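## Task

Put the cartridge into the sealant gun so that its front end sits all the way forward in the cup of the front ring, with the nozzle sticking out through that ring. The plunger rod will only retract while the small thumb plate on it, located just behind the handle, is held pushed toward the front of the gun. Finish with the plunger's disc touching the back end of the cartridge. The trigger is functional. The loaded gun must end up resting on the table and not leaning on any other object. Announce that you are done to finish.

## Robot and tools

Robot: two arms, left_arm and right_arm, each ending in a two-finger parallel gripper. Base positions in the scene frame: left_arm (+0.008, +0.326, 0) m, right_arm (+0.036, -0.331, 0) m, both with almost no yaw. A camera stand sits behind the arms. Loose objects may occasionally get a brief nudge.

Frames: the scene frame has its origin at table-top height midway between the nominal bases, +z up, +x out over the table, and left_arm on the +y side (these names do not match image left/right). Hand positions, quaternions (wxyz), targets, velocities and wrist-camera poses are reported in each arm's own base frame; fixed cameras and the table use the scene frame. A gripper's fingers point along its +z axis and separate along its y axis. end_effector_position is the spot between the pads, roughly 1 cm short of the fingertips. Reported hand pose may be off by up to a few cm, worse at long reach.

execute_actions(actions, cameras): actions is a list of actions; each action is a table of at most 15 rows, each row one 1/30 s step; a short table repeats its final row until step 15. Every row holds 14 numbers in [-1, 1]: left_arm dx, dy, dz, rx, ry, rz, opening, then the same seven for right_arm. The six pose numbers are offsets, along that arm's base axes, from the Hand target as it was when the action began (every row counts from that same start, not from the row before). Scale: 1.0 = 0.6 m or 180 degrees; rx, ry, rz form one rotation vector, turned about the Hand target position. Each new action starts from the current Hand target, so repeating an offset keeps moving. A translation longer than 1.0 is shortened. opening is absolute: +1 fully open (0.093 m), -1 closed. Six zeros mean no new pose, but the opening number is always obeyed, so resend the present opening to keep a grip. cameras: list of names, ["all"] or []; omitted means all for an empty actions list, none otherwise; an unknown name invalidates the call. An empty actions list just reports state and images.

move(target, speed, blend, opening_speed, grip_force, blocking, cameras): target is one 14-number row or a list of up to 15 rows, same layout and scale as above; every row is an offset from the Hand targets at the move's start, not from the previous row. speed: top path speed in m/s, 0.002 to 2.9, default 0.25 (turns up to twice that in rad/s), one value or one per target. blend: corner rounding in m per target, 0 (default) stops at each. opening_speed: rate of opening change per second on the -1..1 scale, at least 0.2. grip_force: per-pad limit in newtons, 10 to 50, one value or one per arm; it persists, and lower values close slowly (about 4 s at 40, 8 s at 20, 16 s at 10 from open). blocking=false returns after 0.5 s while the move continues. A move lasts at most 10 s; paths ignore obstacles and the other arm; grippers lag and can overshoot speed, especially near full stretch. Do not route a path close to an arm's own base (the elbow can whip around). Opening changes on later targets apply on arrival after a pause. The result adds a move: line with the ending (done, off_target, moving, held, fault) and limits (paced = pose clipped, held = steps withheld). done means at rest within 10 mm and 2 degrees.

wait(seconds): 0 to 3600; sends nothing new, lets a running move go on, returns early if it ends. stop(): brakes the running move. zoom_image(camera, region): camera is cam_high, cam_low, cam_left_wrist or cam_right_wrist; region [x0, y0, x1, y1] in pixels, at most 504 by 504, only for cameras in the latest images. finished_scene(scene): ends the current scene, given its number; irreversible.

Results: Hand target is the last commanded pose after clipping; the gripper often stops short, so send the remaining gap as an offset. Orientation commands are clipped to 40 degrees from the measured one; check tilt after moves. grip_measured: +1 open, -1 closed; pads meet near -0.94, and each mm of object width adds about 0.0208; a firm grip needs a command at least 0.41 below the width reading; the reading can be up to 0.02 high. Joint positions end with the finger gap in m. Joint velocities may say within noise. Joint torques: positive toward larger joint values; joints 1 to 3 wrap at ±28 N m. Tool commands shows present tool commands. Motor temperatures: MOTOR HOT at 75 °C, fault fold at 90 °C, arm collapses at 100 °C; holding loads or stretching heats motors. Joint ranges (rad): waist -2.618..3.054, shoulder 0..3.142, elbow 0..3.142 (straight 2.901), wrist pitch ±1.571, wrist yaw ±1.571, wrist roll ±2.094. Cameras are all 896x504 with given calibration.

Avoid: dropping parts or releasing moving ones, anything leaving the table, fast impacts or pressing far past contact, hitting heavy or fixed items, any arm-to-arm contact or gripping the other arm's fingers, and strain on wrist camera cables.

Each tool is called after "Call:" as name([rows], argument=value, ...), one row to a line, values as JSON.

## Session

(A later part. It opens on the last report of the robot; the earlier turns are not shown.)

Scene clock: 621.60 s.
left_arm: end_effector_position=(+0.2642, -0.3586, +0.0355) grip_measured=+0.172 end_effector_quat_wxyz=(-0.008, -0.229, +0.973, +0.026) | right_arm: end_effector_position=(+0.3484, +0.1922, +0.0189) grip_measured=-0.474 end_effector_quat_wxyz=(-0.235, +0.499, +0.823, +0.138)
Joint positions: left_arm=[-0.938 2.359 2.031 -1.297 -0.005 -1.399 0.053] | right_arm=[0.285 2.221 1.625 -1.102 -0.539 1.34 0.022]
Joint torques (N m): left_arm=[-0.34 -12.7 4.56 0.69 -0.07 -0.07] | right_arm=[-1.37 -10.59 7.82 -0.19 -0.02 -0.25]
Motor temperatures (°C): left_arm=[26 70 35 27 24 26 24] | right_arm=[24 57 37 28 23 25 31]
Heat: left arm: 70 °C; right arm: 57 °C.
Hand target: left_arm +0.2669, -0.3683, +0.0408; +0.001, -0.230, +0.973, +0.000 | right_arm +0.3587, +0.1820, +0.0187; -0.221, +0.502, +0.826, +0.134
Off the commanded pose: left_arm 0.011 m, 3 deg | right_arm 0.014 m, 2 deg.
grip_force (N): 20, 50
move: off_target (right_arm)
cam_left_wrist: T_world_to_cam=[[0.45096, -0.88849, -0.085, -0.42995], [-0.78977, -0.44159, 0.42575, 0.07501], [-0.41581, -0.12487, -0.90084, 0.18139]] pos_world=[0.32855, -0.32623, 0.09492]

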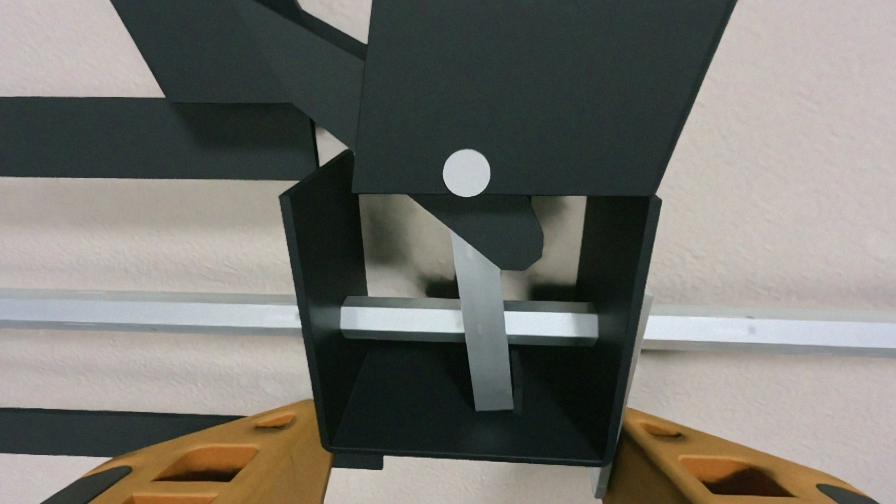

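Call:
move(target=[0,0,0,0,0,0,-0.1,0.0157,-0.0294,0,0,0,0,-0.7], speed=0.05, grip_force=[40, 50], cameras=["cam_left_wrist","cam_right_wrist"])

Scene clock: 629.63 s.
left_arm: end_effector_position=(+0.2641, -0.3593, +0.0355) grip_measured=+0.072 end_effector_quat_wxyz=(-0.007, -0.228, +0.973, +0.025) | right_arm: end_effector_position=(+0.3568, +0.1742, +0.0190) grip_measured=-0.474 end_effector_quat_wxyz=(-0.237, +0.499, +0.822, +0.137)
Joint positions: left_arm=[-0.94 2.359 2.031 -1.295 -0.007 -1.399 0.049] | right_arm=[0.237 2.246 1.665 -1.151 -0.533 1.283 0.022]
Joint torques (N m): left_arm=[-0.42 -12.78 4.59 0.7 -0.04 -0.05] | right_arm=[-1.33 -10.51 8.02 -0.21 0 -0.19]
Motor temperatures (°C): left_arm=[26 68 35 27 24 26 24] | right_arm=[24 56 38 28 23 25 31]
Heat: left arm: 68 °C; right arm: 56 °C.
Hand target: left_arm +0.2669, -0.3684, +0.0408; +0.001, -0.230, +0.973, +0.000 | right_arm +0.3681, +0.1644, +0.0188; -0.221, +0.502, +0.826, +0.134
Off the commanded pose: left_arm 0.011 m, 3 deg | right_arm 0.015 m, 2 deg.
grip_force (N): 40, 50
move: off_target (right_arm)
cam_left_wrist: T_world_to_cam=[[0.44941, -0.88943, -0.08336, -0.43037], [-0.7918, -0.43981, 0.42382, 0.07581], [-0.41362, -0.12446, -0.9019, 0.18087]] pos_world=[0.32826, -0.32693, 0.09512]
cam_right_wrist: T_world_to_cam=[[-0.89098, -0.45381, -0.01426, 0.39799], [-0.26539, 0.49506, 0.82733, 0.03291], [-0.36839, 0.74092, -0.56153, 0.0986]] pos_world=[0.39966, 0.09126, 0.03381]

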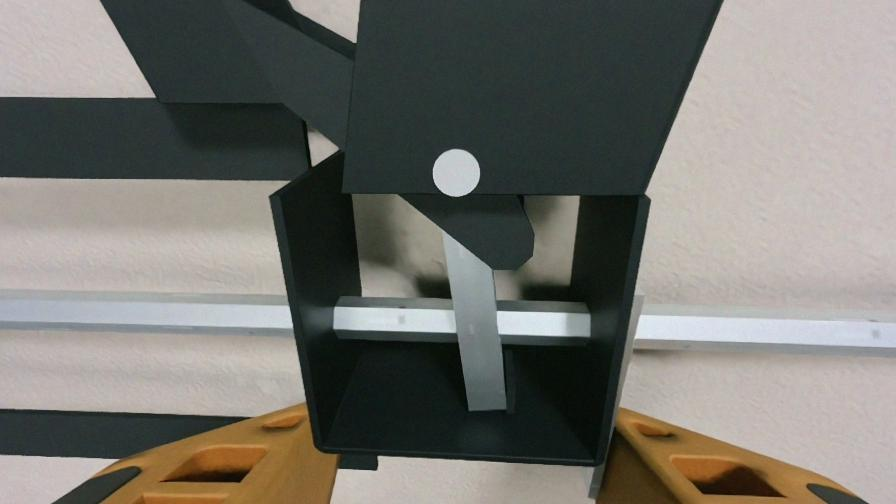

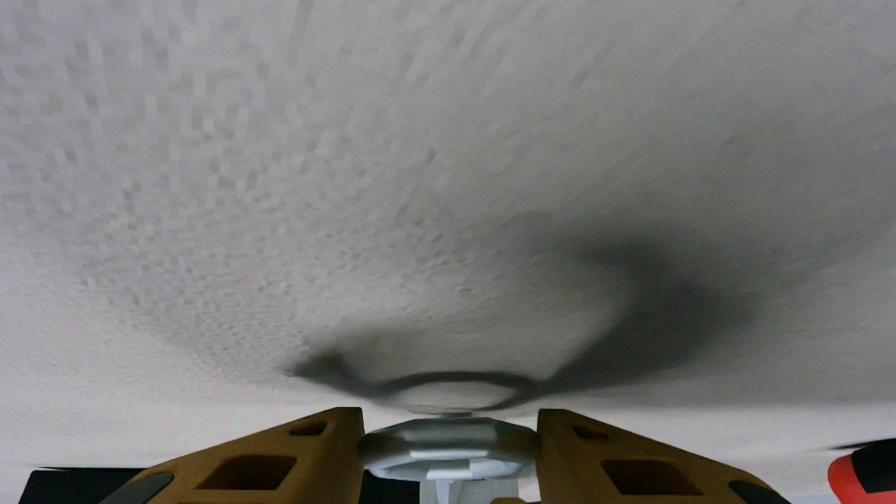

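Call:
move(target=[0,0,0,0,0,0,-0.1,0.0787,-0.147,0,0,0,0,-0.7], speed=0.06, cameras=["cam_left_wrist","cam_right_wrist","cam_high"])

Scene clock: 638.07 s.
left_arm: end_effector_position=(+0.2649, -0.3600, +0.0379) grip_measured=+0.066 end_effector_quat_wxyz=(-0.005, -0.228, +0.973, +0.022) | right_arm: end_effector_position=(+0.4014, +0.0937, +0.0227) grip_measured=-0.474 end_effector_quat_wxyz=(-0.247, +0.493, +0.822, +0.139)
Joint positions: left_arm=[-0.94 2.353 2.031 -1.292 -0.008 -1.4 0.048] | right_arm=[0.032 2.437 1.999 -1.426 -0.501 1.037 0.022]
Joint torques (N m): left_arm=[-0.34 -12.18 4.6 0.71 -0.05 -0.05] | right_arm=[-2.02 -11.78 8.28 -0.22 0.15 -0.09]
Motor temperatures (°C): left_arm=[26 67 35 27 24 26 24] | right_arm=[24 59 38 28 23 25 31]
Heat: left arm: 67 °C; right arm: 59 °C.
Hand target: left_arm +0.2669, -0.3683, +0.0407; +0.001, -0.230, +0.973, +0.000 | right_arm +0.4153, +0.0762, +0.0187; -0.221, +0.502, +0.826, +0.134
Off the commanded pose: left_arm 0.009 m, 3 deg | right_arm 0.023 m, 3 deg.
grip_force (N): 40, 50
move: off_target (right_arm)
cam_left_wrist: T_world_to_cam=[[0.45083, -0.88942, -0.07532, -0.43196], [-0.79383, -0.4381, 0.42178, 0.07629], [-0.40814, -0.13036, -0.90357, 0.17975]] pos_world=[0.32867, -0.32734, 0.09771]
cam_right_wrist: T_world_to_cam=[[-0.88608, -0.46342, -0.01022, 0.40024], [-0.2604, 0.47941, 0.83807, 0.08078], [-0.38348, 0.74526, -0.54547, 0.18193]] pos_world=[0.44545, 0.01117, 0.03563]
Images, in order (width x height): cam_high 896x504, cam_left_wrist 896x504, cam_right_wrist 896x504.

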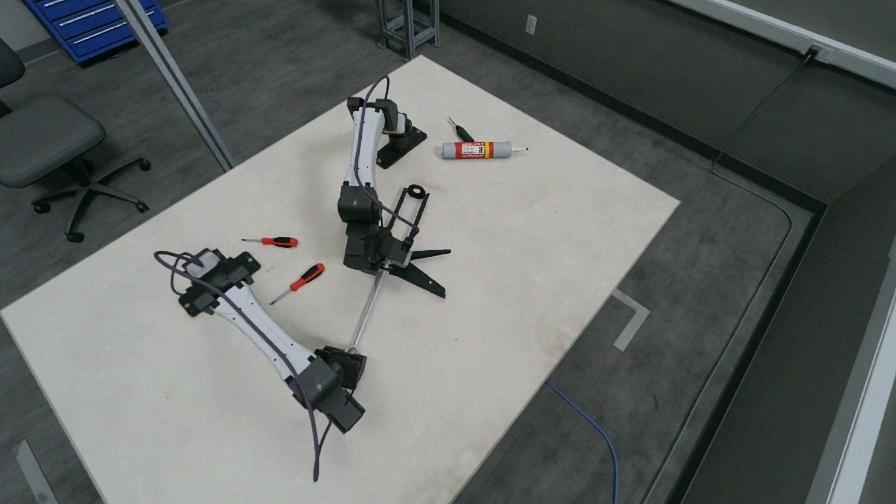

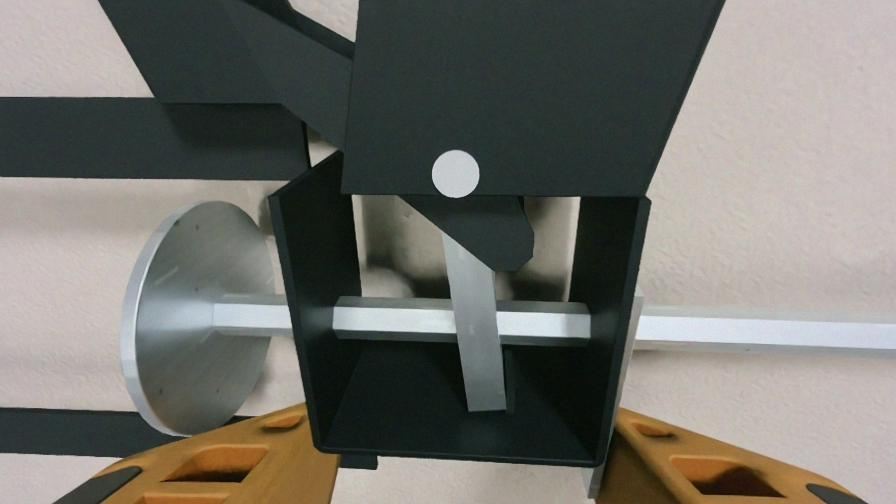

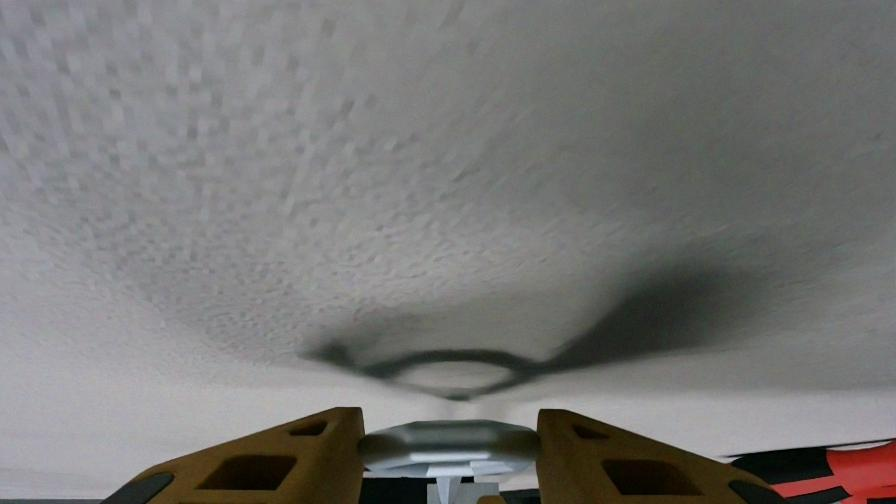

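Call:
move([
  [0,0,0,0,0,0,0.38,-0.0232,0.0292,0.003,0,0,0,-0.7],
  [-0.01,-0.005,0,0,0,0,0.38,-0.0232,0.0292,0.003,0,0,0,-0.7],
  [-0.01,-0.005,0,0,0,0,-0.1,-0.0232,0.0292,0.003,0,0,0,-0.7],
], speed=0.06, cameras=["cam_left_wrist"])

Scene clock: 659.20 s.
left_arm: end_effector_position=(+0.2646, -0.3647, +0.0385) grip_measured=+0.059 end_effector_quat_wxyz=(+0.001, -0.225, +0.974, +0.015) | right_arm: end_effector_position=(+0.3999, +0.0940, +0.0150) grip_measured=-0.474 end_effector_quat_wxyz=(-0.236, +0.496, +0.824, +0.138)
Joint positions: left_arm=[-0.948 2.351 2.03 -1.277 -0.014 -1.403 0.048] | right_arm=[0.037 2.416 1.938 -1.365 -0.489 1.052 0.022]
Joint torques (N m): left_arm=[-0.98 -12.36 3.95 0.58 0.01 -0.15] | right_arm=[0.76 -15.2 3.33 -0.15 -0.12 0.23]
Motor temperatures (°C): left_arm=[26 65 35 27 24 26 24] | right_arm=[24 65 40 27 23 25 31]
Heat: left arm: 65 °C; right arm: 65 °C.
Hand target: left_arm +0.2609, -0.3713, +0.0408; +0.001, -0.231, +0.973, +0.000 | right_arm +0.4015, +0.0936, +0.0206; -0.221, +0.502, +0.826, +0.134
Off the commanded pose: left_arm 0.008 m, 2 deg | right_arm 0.006 m, 2 deg.
grip_force (N): 40, 50
move: done
cam_left_wrist: T_world_to_cam=[[0.44654, -0.89277, -0.05969, -0.43662], [-0.80251, -0.42911, 0.41454, 0.07963], [-0.3957, -0.13721, -0.90807, 0.17394]] pos_world=[0.32771, -0.33176, 0.09888]

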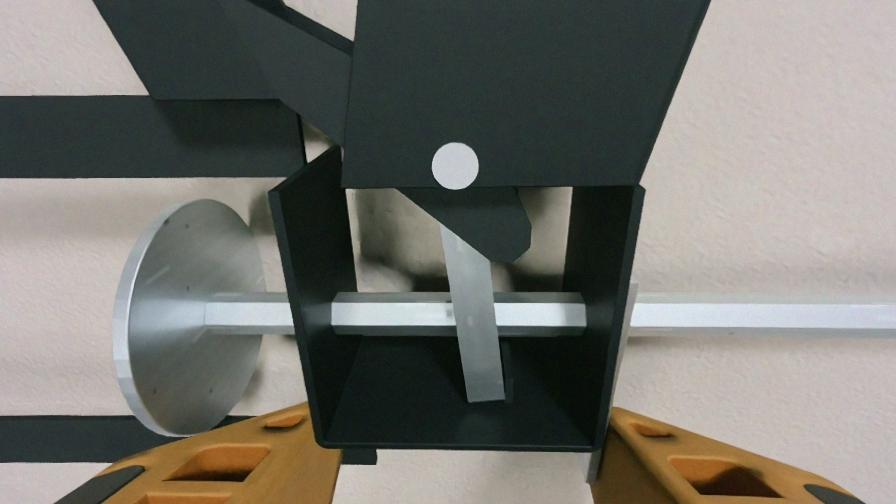

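Call:
move([
  [0,0,0,0,0,0,0.38,0,0,-0.004,0,0,0,-0.7],
  [-0.009,-0.004,0.022,0,0,0,0.38,0,0,-0.008,0,0,0,-0.7],
], speed=0.06, cameras=["cam_left_wrist"])

Scene clock: 702.57 s.
left_arm: end_effector_position=(+0.2657, -0.3689, +0.0390) grip_measured=+0.378 end_effector_quat_wxyz=(+0.009, -0.226, +0.974, +0.009) | right_arm: end_effector_position=(+0.3994, +0.0941, +0.0147) grip_measured=-0.474 end_effector_quat_wxyz=(-0.236, +0.496, +0.824, +0.138)
Joint positions: left_arm=[-0.956 2.35 2.031 -1.262 -0.024 -1.413 0.063] | right_arm=[0.037 2.412 1.93 -1.358 -0.49 1.052 0.022]
Joint torques (N m): left_arm=[-1.37 -13.22 6.26 -0.03 0.12 -0.16] | right_arm=[0.81 -14.34 3.22 -0.07 -0.09 0.22]
Motor temperatures (°C): left_arm=[26 70 35 27 24 27 25] | right_arm=[24 75 36 27 23 25 31]
Heat: left arm: 70 °C; right arm: 75 °C. Fold the right arm in close to its base, or ease its load, before you think long.
Hand target: left_arm +0.2555, -0.3737, +0.0540; +0.001, -0.230, +0.973, +0.000 | right_arm +0.4015, +0.0936, +0.0158; -0.221, +0.502, +0.826, +0.134
Off the commanded pose: left_arm 0.019 m, 2 deg | right_arm 0.002 m, 2 deg.
MOTOR HOT: joint 2 (shoulder) of the right arm reports 75 °C; the controller's stop level is 90 °C. To cool a motor, set the load down, stop pushing, or move to a pose that needs little force.
grip_force (N): 40, 50
move: off_target (left_arm)
cam_left_wrist: T_world_to_cam=[[0.44905, -0.89239, -0.04459, -0.44194], [-0.80927, -0.42736, 0.40304, 0.08138], [-0.37873, -0.1449, -0.91409, 0.16722]] pos_world=[0.32765, -0.33538, 0.10035]

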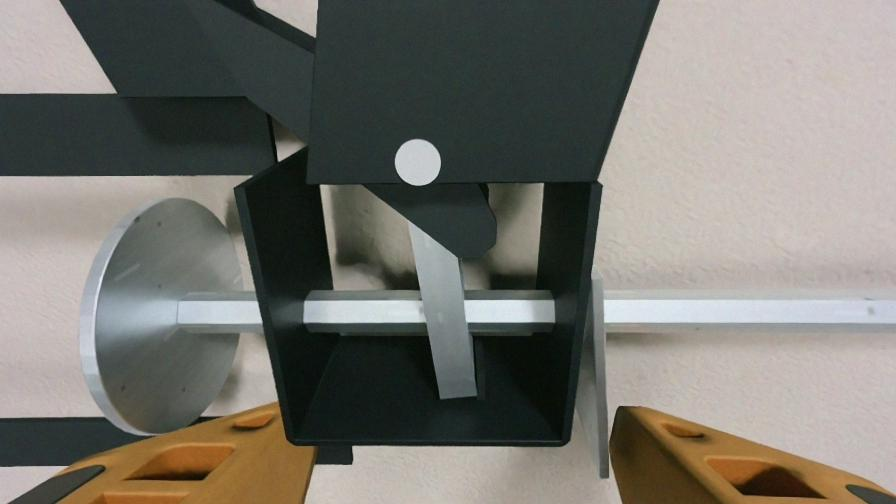

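Call:
move([
  [0.0,0.0,0.03,0,0,0,0.38,0,0,-0.025,0,0,0,-0.7],
  [0.0,0.0,0.0,0,0,0,0.38,0,0,-0.025,0,0,0,-0.7],
], speed=0.1, cameras=["cam_left_wrist"])

Scene clock: 711.83 s.
left_arm: end_effector_position=(+0.2553, -0.3692, +0.0447) grip_measured=+0.378 end_effector_quat_wxyz=(-0.005, -0.225, +0.974, +0.017) | right_arm: end_effector_position=(+0.3998, +0.0946, +0.0134) grip_measured=-0.474 end_effector_quat_wxyz=(-0.231, +0.497, +0.824, +0.143)
Joint positions: left_arm=[-0.967 2.35 2.054 -1.309 -0.004 -1.421 0.063] | right_arm=[0.037 2.401 1.909 -1.333 -0.493 1.057 0.022]
Joint torques (N m): left_arm=[-0.34 -13.15 4.9 0.38 -0.1 -0.1] | right_arm=[0.83 -12.01 2.35 0.23 -0.07 0.17]
Motor temperatures (°C): left_arm=[26 72 35 27 24 27 24] | right_arm=[24 74 36 27 23 25 31]
Heat: left arm: 72 °C; right arm: 74 °C. Fold the right arm in close to its base, or ease its load, before you think long.
Hand target: left_arm +0.2554, -0.3737, +0.0540; +0.001, -0.230, +0.973, +0.000 | right_arm +0.4015, +0.0937, +0.0007; -0.221, +0.502, +0.825, +0.134
Off the commanded pose: left_arm 0.010 m, 2 deg | right_arm 0.013 m, 2 deg.
MOTOR HOT: still on. Joint 2 (shoulder) of the right arm reports 74 °C.
grip_force (N): 40, 50
move: off_target (right_arm)
cam_left_wrist: T_world_to_cam=[[0.44467, -0.89323, -0.0664, -0.43553], [-0.79784, -0.4287, 0.42386, 0.06617], [-0.40708, -0.1355, -0.90329, 0.17864]] pos_world=[0.31918, -0.33645, 0.1044]

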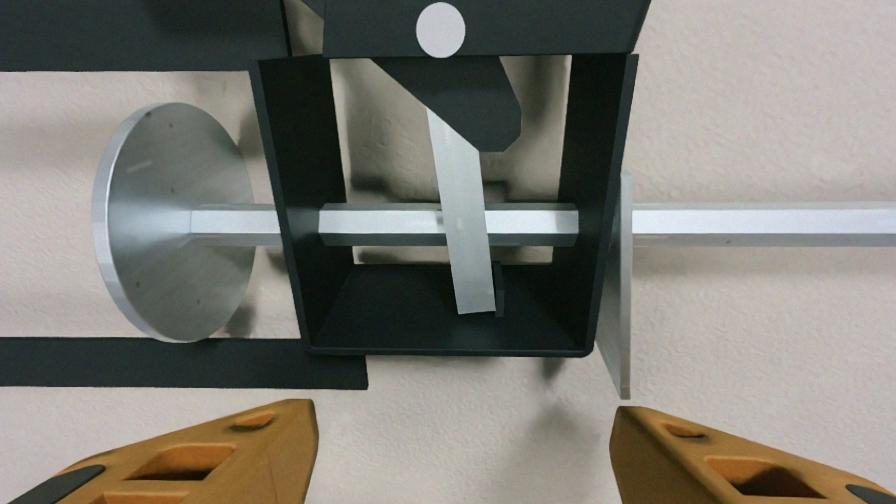

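Call:
move(target=[0.0185,0.0162,-0.0117,0,0,0,0.55,0,0,0,0,0,0,-0.7], speed=0.1, cameras=["cam_left_wrist"])

Scene clock: 736.40 s.
left_arm: end_effector_position=(+0.2601, -0.3631, +0.0379) grip_measured=+0.548 end_effector_quat_wxyz=(-0.010, -0.233, +0.972, +0.018) | right_arm: end_effector_position=(+0.3998, +0.0947, +0.0135) grip_measured=-0.474 end_effector_quat_wxyz=(-0.232, +0.499, +0.823, +0.142)
Joint positions: left_arm=[-0.947 2.349 2.024 -1.287 0.005 -1.417 0.072] | right_arm=[0.037 2.401 1.909 -1.333 -0.494 1.063 0.022]
Joint torques (N m): left_arm=[0.99 -13.64 4.33 0.53 -0.2 0.13] | right_arm=[0.81 -12.1 2.37 0.21 -0.07 0.1]
Motor temperatures (°C): left_arm=[26 76 36 26 24 27 24] | right_arm=[24 71 34 27 23 25 31]
Heat: left arm: 76 °C; right arm: 71 °C. Fold the left arm in close to its base, or ease its load, before you think long.
Hand target: left_arm +0.2665, -0.3640, +0.0470; +0.001, -0.230, +0.973, +0.000 | right_arm +0.4014, +0.0936, +0.0007; -0.221, +0.502, +0.825, +0.134
Off the commanded pose: left_arm 0.011 m, 2 deg | right_arm 0.013 m, 2 deg.
MOTOR HOT: joint 2 (shoulder) of the left arm reports 76 °C; the controller's stop level is 90 °C. To cool a motor, set the load down, stop pushing, or move to a pose that needs little force.
MOTOR HOT: cleared for the motors of the right arm.
grip_force (N): 40, 50
move: off_target (left_arm)
cam_left_wrist: T_world_to_cam=[[0.45883, -0.88567, -0.07111, -0.43343], [-0.78561, -0.44177, 0.4332, 0.06716], [-0.41509, -0.1429, -0.89849, 0.17444]] pos_world=[0.32404, -0.32928, 0.09681]

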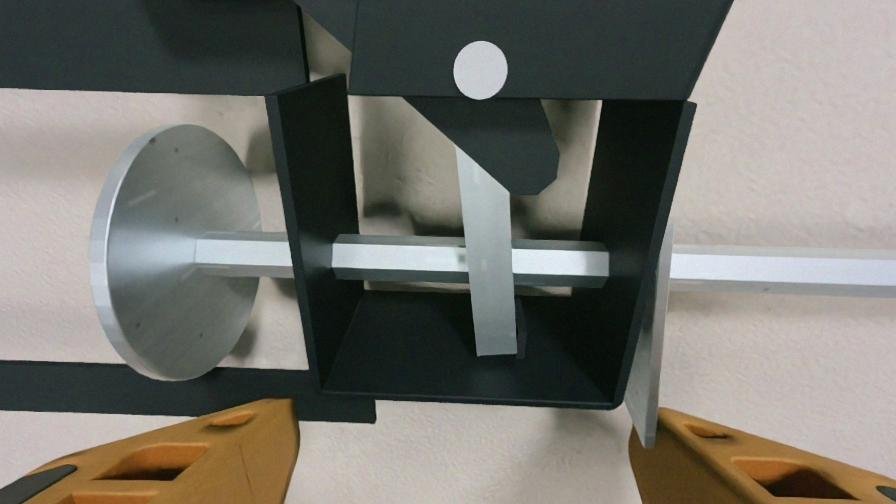

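Call:
move([
  [0.013,0.005,-0.015,0,0,0,0.55,0,0,0,0,0,0,-0.7],
  [0.013,0.005,-0.022,0,0,0,-0.1,0,0,0,0,0,0,-0.7],
], speed=0.1, cameras=["cam_left_wrist"])

Scene clock: 745.10 s.
left_arm: end_effector_position=(+0.2696, -0.3662, +0.0323) grip_measured=-0.102 end_effector_quat_wxyz=(-0.008, -0.225, +0.974, -0.003) | right_arm: end_effector_position=(+0.3991, +0.0952, +0.0138) grip_measured=-0.474 end_effector_quat_wxyz=(-0.234, +0.503, +0.819, +0.143)
Joint positions: left_arm=[-0.93 2.344 1.994 -1.222 0.017 -1.385 0.04] | right_arm=[0.037 2.4 1.905 -1.333 -0.499 1.073 0.022]
Joint torques (N m): left_arm=[0.96 -11.82 4.74 0.34 -0.27 0.04] | right_arm=[0.76 -11.89 2.7 0.23 -0.02 -0.03]
Motor temperatures (°C): left_arm=[26 75 35 27 24 26 24] | right_arm=[24 70 34 27 23 25 31]
Heat: left arm: 75 °C; right arm: 70 °C. Fold the left arm in close to its base, or ease its load, before you think long.
Hand target: left_arm +0.2744, -0.3610, +0.0337; +0.001, -0.230, +0.973, +0.000 | right_arm +0.4014, +0.0936, +0.0008; -0.221, +0.502, +0.825, +0.134
Off the commanded pose: left_arm 0.007 m, 1 deg | right_arm 0.013 m, 2 deg.
MOTOR HOT: still on. Joint 2 (shoulder) of the left arm reports 75 °C.
grip_force (N): 40, 50
move: done; target 2's new opening was sent with left_arm's hand 0.013 m and 2 deg from that target
cam_left_wrist: T_world_to_cam=[[0.44617, -0.89446, -0.02964, -0.44203], [-0.79807, -0.41264, 0.4391, 0.08961], [-0.40499, -0.17226, -0.89795, 0.15938]] pos_world=[0.33328, -0.33094, 0.09067]

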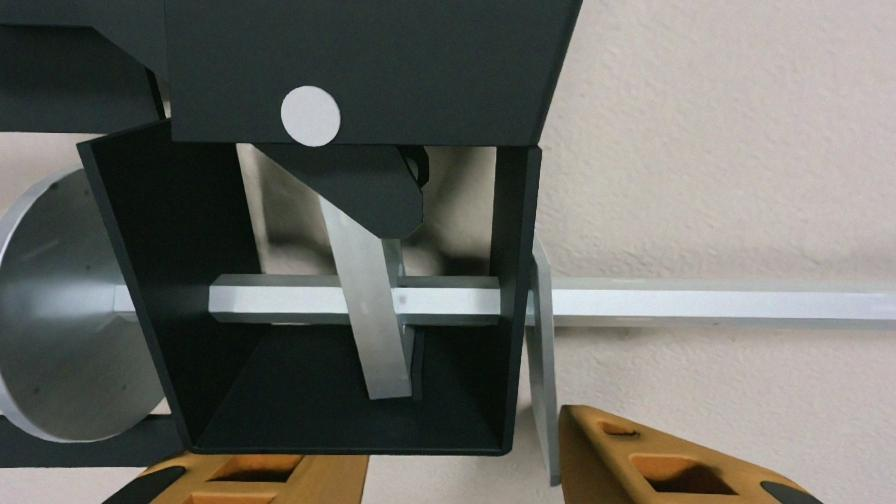

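Call:
move([
  [0,0,0.005,0,0,0,0.7,0,0,0,0,0,0,-0.7],
  [-0.0173,0.0225,0.008,0,0,0,0.7,0,0,0,0,0,0,-0.7],
], speed=0.1, cameras=["cam_left_wrist"])

Scene clock: 755.27 s.
left_arm: end_effector_position=(+0.2743, -0.3741, +0.0360) grip_measured=+0.698 end_effector_quat_wxyz=(+0.007, -0.225, +0.973, -0.044) | right_arm: end_effector_position=(+0.3990, +0.0954, +0.0138) grip_measured=-0.474 end_effector_quat_wxyz=(-0.235, +0.506, +0.818, +0.142)
Joint positions: left_arm=[-0.93 2.287 1.907 -1.105 0.022 -1.385 0.079] | right_arm=[0.037 2.4 1.905 -1.333 -0.5 1.078 0.022]
Joint torques (N m): left_arm=[0.91 -13.01 3.29 -0.42 -0.31 0.02] | right_arm=[0.94 -11.86 2.7 0.18 0.03 -0.07]
Motor temperatures (°C): left_arm=[26 75 35 26 24 26 24] | right_arm=[24 68 34 27 23 25 31]
Heat: left arm: 75 °C; right arm: 68 °C. Fold the left arm in close to its base, or ease its load, before you think long.
Hand target: left_arm +0.2640, -0.3475, +0.0386; +0.001, -0.230, +0.973, +0.000 | right_arm +0.4014, +0.0936, +0.0008; -0.221, +0.502, +0.825, +0.134
Off the commanded pose: left_arm 0.029 m, 5 deg | right_arm 0.013 m, 2 deg.
MOTOR HOT: still on. Joint 2 (shoulder) of the left arm reports 75 °C.
grip_force (N): 40, 50
move: off_target (left_arm)
cam_left_wrist: T_world_to_cam=[[0.44527, -0.89354, 0.05759, -0.45361], [-0.81911, -0.38052, 0.42927, 0.10659], [-0.36165, -0.23832, -0.90134, 0.12692]] pos_world=[0.33519, -0.33451, 0.09476]

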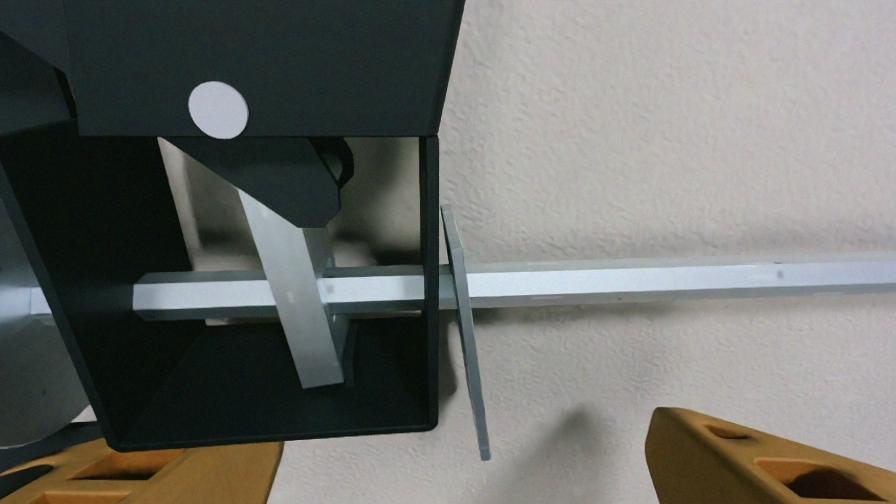

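Call:
move([
  [0.01,-0.0285,0.03,0,0,0,0.7,0,0,0,0,0,0,-0.7],
  [0.0,-0.012,0.035,0,0,0,0.7,0,0,0,0,0,0,-0.7],
  [0.0,0.0,0.01,0,0,0,0.7,0,0,0,0,0,0,-0.7],
], speed=0.15, cameras=["cam_left_wrist"])

Scene clock: 772.30 s.
left_arm: end_effector_position=(+0.2581, -0.3480, +0.0381) grip_measured=+0.698 end_effector_quat_wxyz=(-0.012, -0.226, +0.974, +0.014) | right_arm: end_effector_position=(+0.3997, +0.0963, +0.0137) grip_measured=-0.474 end_effector_quat_wxyz=(-0.234, +0.505, +0.818, +0.144)
Joint positions: left_arm=[-0.929 2.28 1.906 -1.233 0.01 -1.385 0.079] | right_arm=[0.038 2.4 1.904 -1.329 -0.502 1.079 0.022]
Joint torques (N m): left_arm=[0.87 -12.92 3.81 0.59 -0.21 0.01] | right_arm=[0.73 -11.79 2.81 0.16 0.01 -0.09]
Motor temperatures (°C): left_arm=[26 72 34 26 24 26 24] | right_arm=[24 65 34 26 23 25 32]
Heat: left arm: 72 °C; right arm: 65 °C. Fold the left arm in close to its base, or ease its load, before you think long.
Hand target: left_arm +0.2640, -0.3476, +0.0447; +0.001, -0.230, +0.973, +0.000 | right_arm +0.4014, +0.0937, +0.0008; -0.221, +0.502, +0.825, +0.134
Off the commanded pose: left_arm 0.009 m, 2 deg | right_arm 0.013 m, 2 deg.
MOTOR HOT: still on. Joint 2 (shoulder) of the left arm reports 72 °C.
grip_force (N): 40, 50
move: done
cam_left_wrist: T_world_to_cam=[[0.44636, -0.89253, -0.06436, -0.41843], [-0.79129, -0.42727, 0.43738, 0.07857], [-0.41787, -0.1443, -0.89697, 0.17615]] pos_world=[0.32255, -0.31448, 0.09671]

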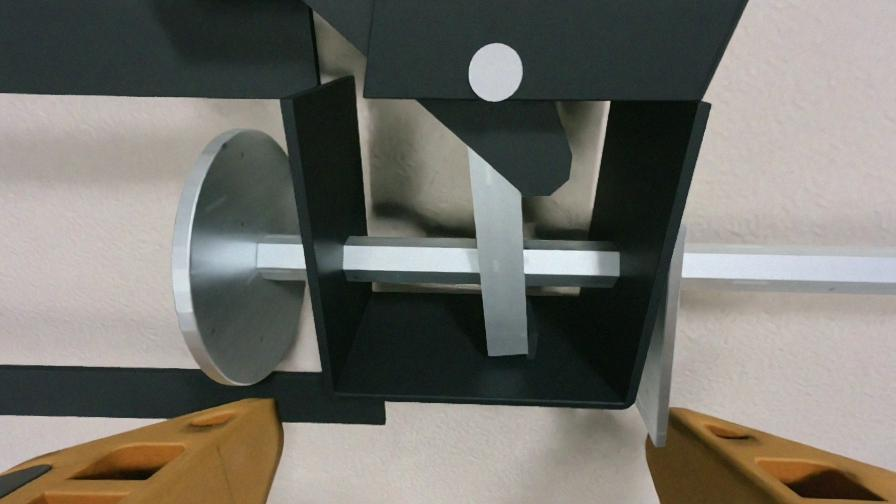

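Call:
move(target=[0.0235,-0.007,0.0,0,0,0,0.7,0,0,0,0,0,0,-0.7], speed=0.1, cameras=["cam_left_wrist"])

Scene clock: 779.53 s.
left_arm: end_effector_position=(+0.2721, -0.3508, +0.0484) grip_measured=+0.698 end_effector_quat_wxyz=(-0.004, -0.234, +0.972, -0.004) | right_arm: end_effector_position=(+0.3997, +0.0963, +0.0137) grip_measured=-0.474 end_effector_quat_wxyz=(-0.234, +0.505, +0.818, +0.144)
Joint positions: left_arm=[-0.907 2.28 1.948 -1.236 0.011 -1.379 0.079] | right_arm=[0.038 2.4 1.904 -1.329 -0.502 1.08 0.022]
Joint torques (N m): left_arm=[0.59 -8.95 7.51 0.27 -0.19 0.11] | right_arm=[0.73 -11.78 2.74 0.17 0.02 -0.08]
Motor temperatures (°C): left_arm=[26 70 34 26 24 26 24] | right_arm=[24 65 34 26 23 25 32]
Heat: left arm: 70 °C; right arm: 65 °C.
Hand target: left_arm +0.2781, -0.3517, +0.0446; +0.001, -0.230, +0.973, +0.000 | right_arm +0.4014, +0.0937, +0.0008; -0.221, +0.502, +0.825, +0.134
Off the commanded pose: left_arm 0.007 m, 1 deg | right_arm 0.013 m, 2 deg.
MOTOR HOT: cleared for the motors of the left arm.
grip_force (N): 40, 50
move: done
cam_left_wrist: T_world_to_cam=[[0.462, -0.88652, -0.02535, -0.4306], [-0.79401, -0.42618, 0.4335, 0.08523], [-0.39511, -0.18015, -0.9008, 0.17231]] pos_world=[0.33469, -0.31437, 0.10736]

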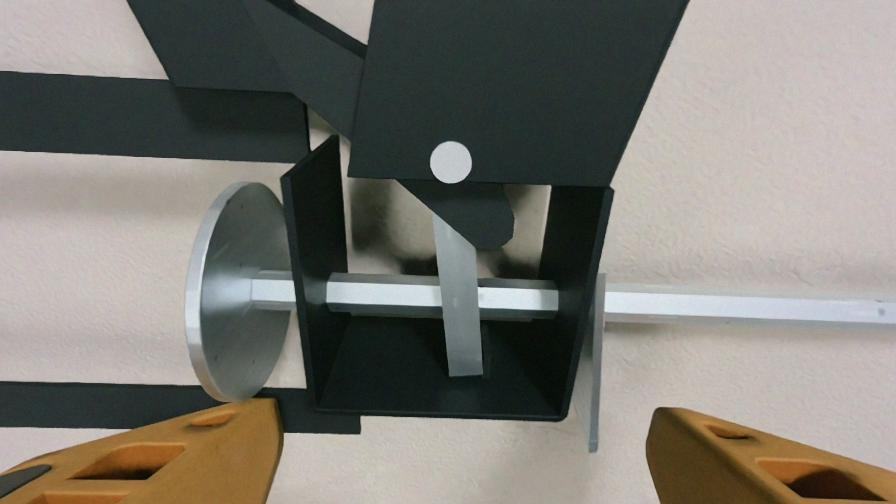

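Call:
move([
  [-0.002,0.0,-0.02,0,0,0,0.7,0,0,0,0,0,0,-0.7],
  [-0.002,0.0,-0.02,0,0,0,-0.1,0,0,0,0,0,0,-0.7],
], speed=0.1, cameras=["cam_left_wrist"])

Scene clock: 789.57 s.
left_arm: end_effector_position=(+0.2764, -0.3572, +0.0454) grip_measured=-0.097 end_effector_quat_wxyz=(+0.001, -0.234, +0.972, -0.020) | right_arm: end_effector_position=(+0.3997, +0.0963, +0.0137) grip_measured=-0.474 end_effector_quat_wxyz=(-0.235, +0.507, +0.817, +0.144)
Joint positions: left_arm=[-0.907 2.28 1.936 -1.19 0.014 -1.379 0.041] | right_arm=[0.038 2.4 1.904 -1.329 -0.502 1.084 0.022]
Joint torques (N m): left_arm=[0.25 -8.68 5.37 0.37 -0.25 0.13] | right_arm=[0.83 -11.92 2.86 0.16 0.06 -0.16]
Motor temperatures (°C): left_arm=[26 66 35 26 24 26 24] | right_arm=[24 65 34 26 23 25 32]
Heat: left arm: 66 °C; right arm: 65 °C.
Hand target: left_arm +0.2769, -0.3517, +0.0326; +0.001, -0.230, +0.973, +0.000 | right_arm +0.4014, +0.0937, +0.0008; -0.221, +0.502, +0.826, +0.134
Off the commanded pose: left_arm 0.014 m, 2 deg | right_arm 0.013 m, 2 deg.
grip_force (N): 40, 50
move: off_target (left_arm); target 2's new opening was sent with left_arm's hand 0.014 m and 1 deg from that target
cam_left_wrist: T_world_to_cam=[[0.46209, -0.8868, 0.00749, -0.43994], [-0.80176, -0.41414, 0.4309, 0.09378], [-0.37902, -0.20512, -0.90237, 0.15684]] pos_world=[0.33793, -0.31913, 0.10442]

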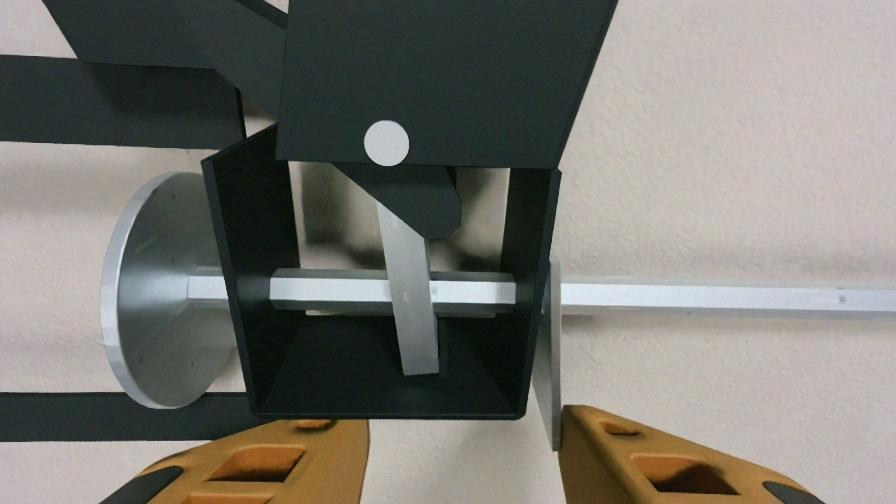

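Call:
move([
  [0,0,0.0,0,0,0,0.7,0,0,0,0,0,0,-0.7],
  [-0.004,0.012,0.012,0,0,0,0.7,0,0,0,0,0,0,-0.7],
  [0.012,0.014,0.012,0,0,0,0.7,0,0,0,0,0,0,-0.7],
], speed=0.1, cameras=["cam_left_wrist"])

Scene clock: 804.37 s.
left_arm: end_effector_position=(+0.2755, -0.3521, +0.0415) grip_measured=+0.698 end_effector_quat_wxyz=(-0.009, -0.232, +0.973, -0.015) | right_arm: end_effector_position=(+0.3997, +0.0963, +0.0137) grip_measured=-0.474 end_effector_quat_wxyz=(-0.235, +0.508, +0.816, +0.143)
Joint positions: left_arm=[-0.896 2.28 1.92 -1.191 0.028 -1.364 0.079] | right_arm=[0.038 2.4 1.904 -1.329 -0.502 1.086 0.022]
Joint torques (N m): left_arm=[1.76 -9.84 6.89 0.12 -0.36 0.19] | right_arm=[0.88 -11.82 2.88 0.17 0.05 -0.16]
Motor temperatures (°C): left_arm=[26 62 36 26 24 26 24] | right_arm=[24 64 34 26 23 25 32]
Heat: left arm: 62 °C; right arm: 64 °C.
Hand target: left_arm +0.2841, -0.3433, +0.0398; +0.001, -0.230, +0.973, +0.000 | right_arm +0.4014, +0.0937, +0.0008; -0.221, +0.502, +0.826, +0.134
Off the commanded pose: left_arm 0.012 m, 2 deg | right_arm 0.013 m, 2 deg.
grip_force (N): 40, 50
move: off_target (left_arm)
cam_left_wrist: T_world_to_cam=[[0.4584, -0.88873, -0.00618, -0.43415], [-0.79441, -0.41284, 0.44551, 0.09475], [-0.39849, -0.19931, -0.89525, 0.16112]] pos_world=[0.33848, -0.31462, 0.09935]

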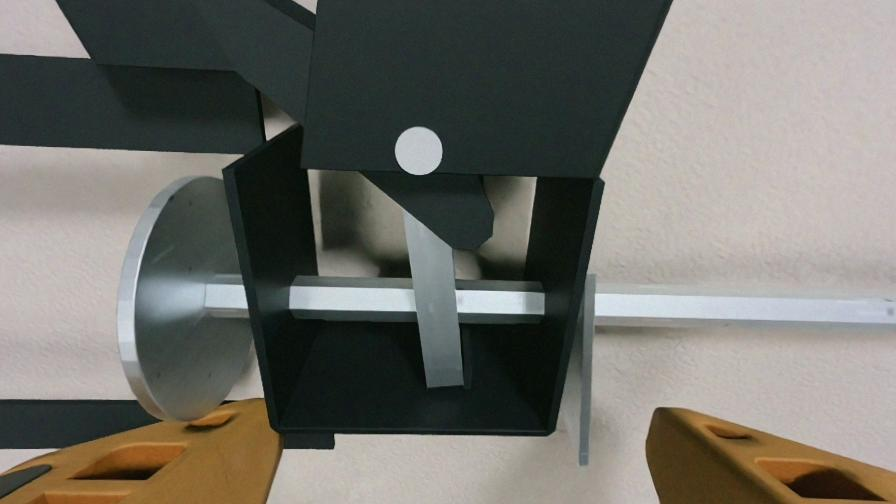

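Call:
move(target=[0,0,-0.012,0,0,0,-0.1,0,0,0,0,0,0,-0.7], speed=0.1, cameras=["cam_left_wrist"])

Scene clock: 812.60 s.
left_arm: end_effector_position=(+0.2784, -0.3526, +0.0415) grip_measured=-0.097 end_effector_quat_wxyz=(-0.008, -0.233, +0.972, -0.019) | right_arm: end_effector_position=(+0.3998, +0.0965, +0.0138) grip_measured=-0.474 end_effector_quat_wxyz=(-0.236, +0.513, +0.813, +0.142)
Joint positions: left_arm=[-0.891 2.28 1.92 -1.183 0.03 -1.361 0.041] | right_arm=[0.038 2.4 1.904 -1.329 -0.503 1.098 0.022]
Joint torques (N m): left_arm=[1.31 -9.36 5.29 0.32 -0.37 0.17] | right_arm=[0.81 -11.84 2.86 0.15 0.03 -0.28]
Motor temperatures (°C): left_arm=[26 61 36 26 24 26 24] | right_arm=[24 64 33 26 23 25 32]
Heat: left arm: 61 °C; right arm: 64 °C.
Hand target: left_arm +0.2840, -0.3433, +0.0326; +0.001, -0.230, +0.973, +0.000 | right_arm +0.4014, +0.0937, +0.0008; -0.221, +0.502, +0.825, +0.134
Off the commanded pose: left_arm 0.014 m, 2 deg | right_arm 0.013 m, 3 deg.
grip_force (N): 40, 50
move: off_target (left_arm)
cam_left_wrist: T_world_to_cam=[[0.46006, -0.88788, 0.00293, -0.43635], [-0.79548, -0.41071, 0.44557, 0.09785], [-0.39441, -0.20732, -0.89524, 0.15823]] pos_world=[0.34099, -0.31444, 0.09934]

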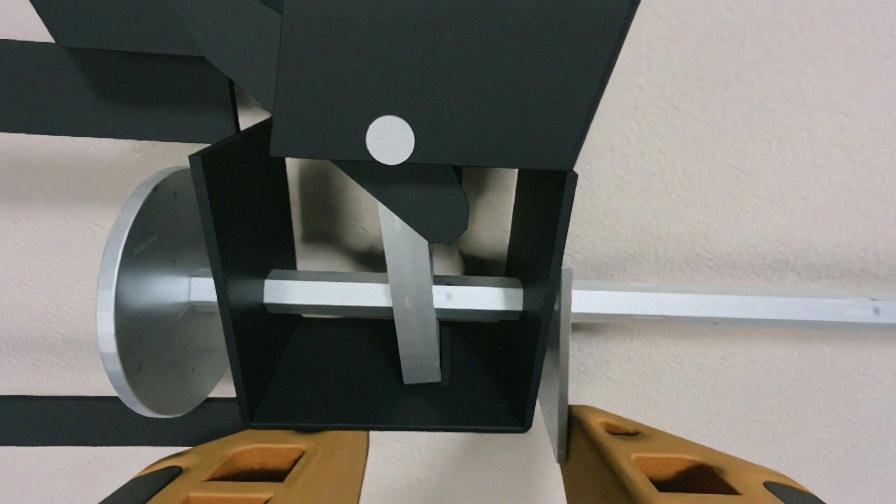

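Call:
move(target=[0,0,0,0,0,0,-0.1,0.024,-0.045,0.004,0,0,0,-0.7], speed=0.06, cameras=["cam_left_wrist","cam_right_wrist"])

Scene clock: 821.80 s.
left_arm: end_effector_position=(+0.2852, -0.3611, +0.0421) grip_measured=-0.098 end_effector_quat_wxyz=(+0.002, -0.231, +0.972, -0.040) | right_arm: end_effector_position=(+0.4070, +0.0861, +0.0171) grip_measured=-0.474 end_effector_quat_wxyz=(-0.244, +0.513, +0.810, +0.146)
Joint positions: left_arm=[-0.891 2.28 1.92 -1.138 0.03 -1.36 0.041] | right_arm=[0.009 2.442 1.987 -1.394 -0.511 1.066 0.022]
Joint torques (N m): left_arm=[1.21 -9.54 5.42 -0.09 -0.37 0.18] | right_arm=[-1.85 -10.32 7.09 -0.18 0.32 -0.64]
Motor temperatures (°C): left_arm=[26 60 36 26 24 26 24] | right_arm=[24 65 34 26 23 25 32]
Heat: left arm: 60 °C; right arm: 65 °C.
Hand target: left_arm +0.2841, -0.3434, +0.0326; +0.001, -0.230, +0.973, +0.000 | right_arm +0.4158, +0.0667, +0.0032; -0.221, +0.502, +0.826, +0.134
Off the commanded pose: left_arm 0.020 m, 5 deg | right_arm 0.025 m, 4 deg.
grip_force (N): 40, 50
move: off_target (right_arm)
cam_left_wrist: T_world_to_cam=[[0.45801, -0.88771, 0.04697, -0.44827], [-0.8086, -0.39408, 0.43688, 0.10967], [-0.36931, -0.23808, -0.89829, 0.14153]] pos_world=[0.34626, -0.32102, 0.10028]
cam_right_wrist: T_world_to_cam=[[-0.90818, -0.4184, -0.01243, 0.40662], [-0.23702, 0.48954, 0.83915, 0.08008], [-0.34502, 0.76504, -0.54376, 0.16933]] pos_world=[0.44668, 0.00138, 0.02993]

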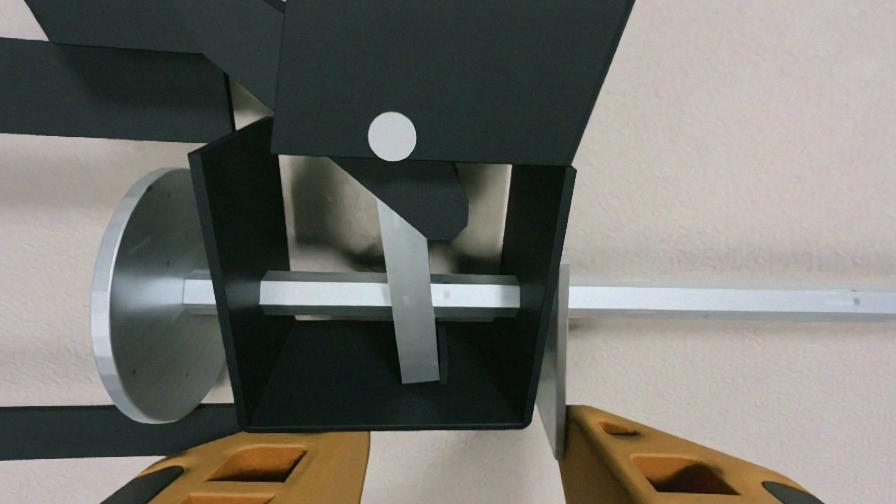

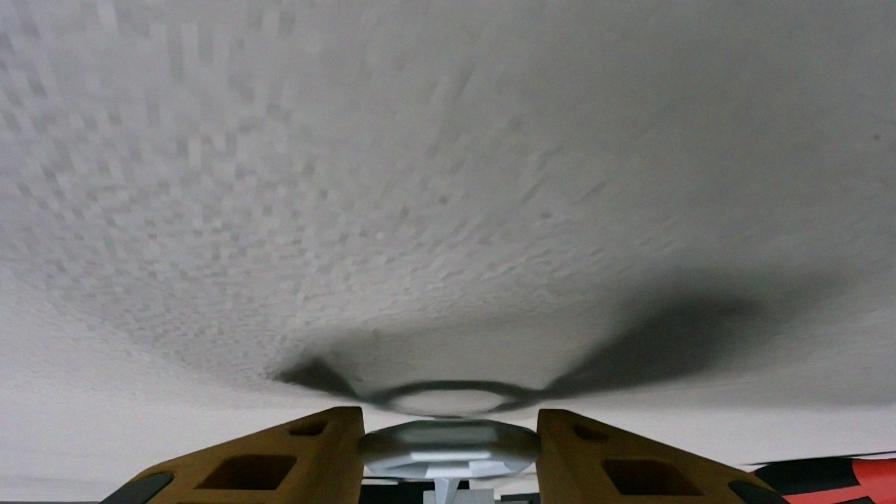

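Call:
move([
  [0,0,0.01,0,0,0,0.7,-0.012,0.025,0,0,0,0,-0.7],
  [0.0183,0.0023,0.012,0,0,0,0.7,-0.018,0.035,-0.004,0,0,0,-0.7],
], speed=0.1, cameras=["cam_left_wrist"])

Scene clock: 836.27 s.
left_arm: end_effector_position=(+0.2867, -0.3505, +0.0471) grip_measured=+0.698 end_effector_quat_wxyz=(-0.008, -0.231, +0.973, -0.022) | right_arm: end_effector_position=(+0.4064, +0.0894, +0.0137) grip_measured=-0.474 end_effector_quat_wxyz=(-0.232, +0.513, +0.813, +0.146)
Joint positions: left_arm=[-0.872 2.29 1.959 -1.208 0.034 -1.34 0.079] | right_arm=[0.021 2.42 1.942 -1.344 -0.501 1.083 0.022]
Joint torques (N m): left_arm=[1.46 -8.58 7.32 0.15 -0.37 0.19] | right_arm=[0.95 -12.25 2.37 0.11 0.08 -0.29]
Motor temperatures (°C): left_arm=[26 59 36 26 24 26 24] | right_arm=[24 68 34 26 23 25 32]
Heat: left arm: 59 °C; right arm: 68 °C.
Hand target: left_arm +0.2951, -0.3419, +0.0397; +0.001, -0.231, +0.973, +0.000 | right_arm +0.4050, +0.0877, +0.0008; -0.221, +0.502, +0.825, +0.134
Off the commanded pose: left_arm 0.014 m, 3 deg | right_arm 0.013 m, 3 deg.
grip_force (N): 40, 50
move: off_target (left_arm, right_arm)
cam_left_wrist: T_world_to_cam=[[0.45727, -0.88929, 0.00765, -0.43834], [-0.7967, -0.40581, 0.44787, 0.1047], [-0.39519, -0.21089, -0.89406, 0.16584]] pos_world=[0.34939, -0.31235, 0.10473]

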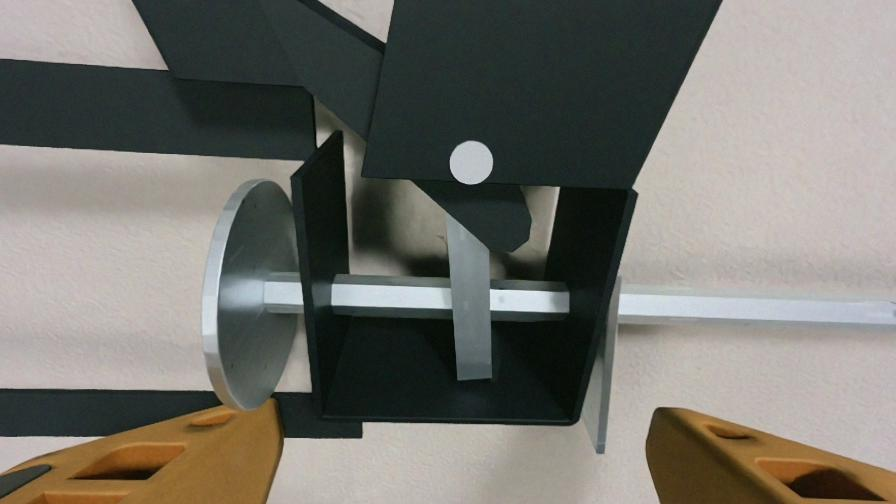

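Call:
move(target=[0.008,0.004,-0.03,0,0,0,0.7,0,0,0,0,0,0,-0.7], speed=0.1, cameras=["cam_left_wrist"])

Scene clock: 841.13 s.
left_arm: end_effector_position=(+0.2872, -0.3504, +0.0465) grip_measured=+0.698 end_effector_quat_wxyz=(-0.011, -0.230, +0.973, -0.023) | right_arm: end_effector_position=(+0.4064, +0.0894, +0.0137) grip_measured=-0.474 end_effector_quat_wxyz=(-0.232, +0.513, +0.813, +0.146)
Joint positions: left_arm=[-0.869 2.291 1.959 -1.207 0.04 -1.335 0.079] | right_arm=[0.021 2.42 1.942 -1.344 -0.501 1.083 0.022]
Joint torques (N m): left_arm=[2.25 -7.6 3.99 0.76 -0.44 0.26] | right_arm=[1.03 -12.23 2.44 0.09 0.09 -0.29]
Motor temperatures (°C): left_arm=[26 59 36 26 24 26 24] | right_arm=[24 70 34 26 23 25 32]
Heat: left arm: 59 °C; right arm: 70 °C.
Hand target: left_arm +0.2998, -0.3395, +0.0218; +0.001, -0.231, +0.973, +0.000 | right_arm +0.4050, +0.0877, +0.0008; -0.221, +0.502, +0.826, +0.134
Off the commanded pose: left_arm 0.030 m, 3 deg | right_arm 0.013 m, 3 deg.
grip_force (N): 40, 50
move: off_target (left_arm)
cam_left_wrist: T_world_to_cam=[[0.45582, -0.89003, 0.00864, -0.43825], [-0.79554, -0.40304, 0.45241, 0.10589], [-0.39918, -0.21308, -0.89177, 0.1658]] pos_world=[0.35019, -0.31205, 0.10374]

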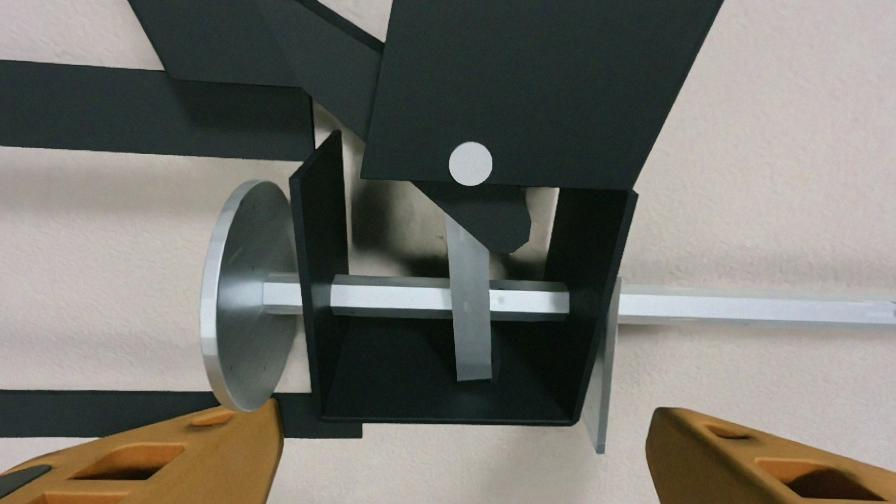

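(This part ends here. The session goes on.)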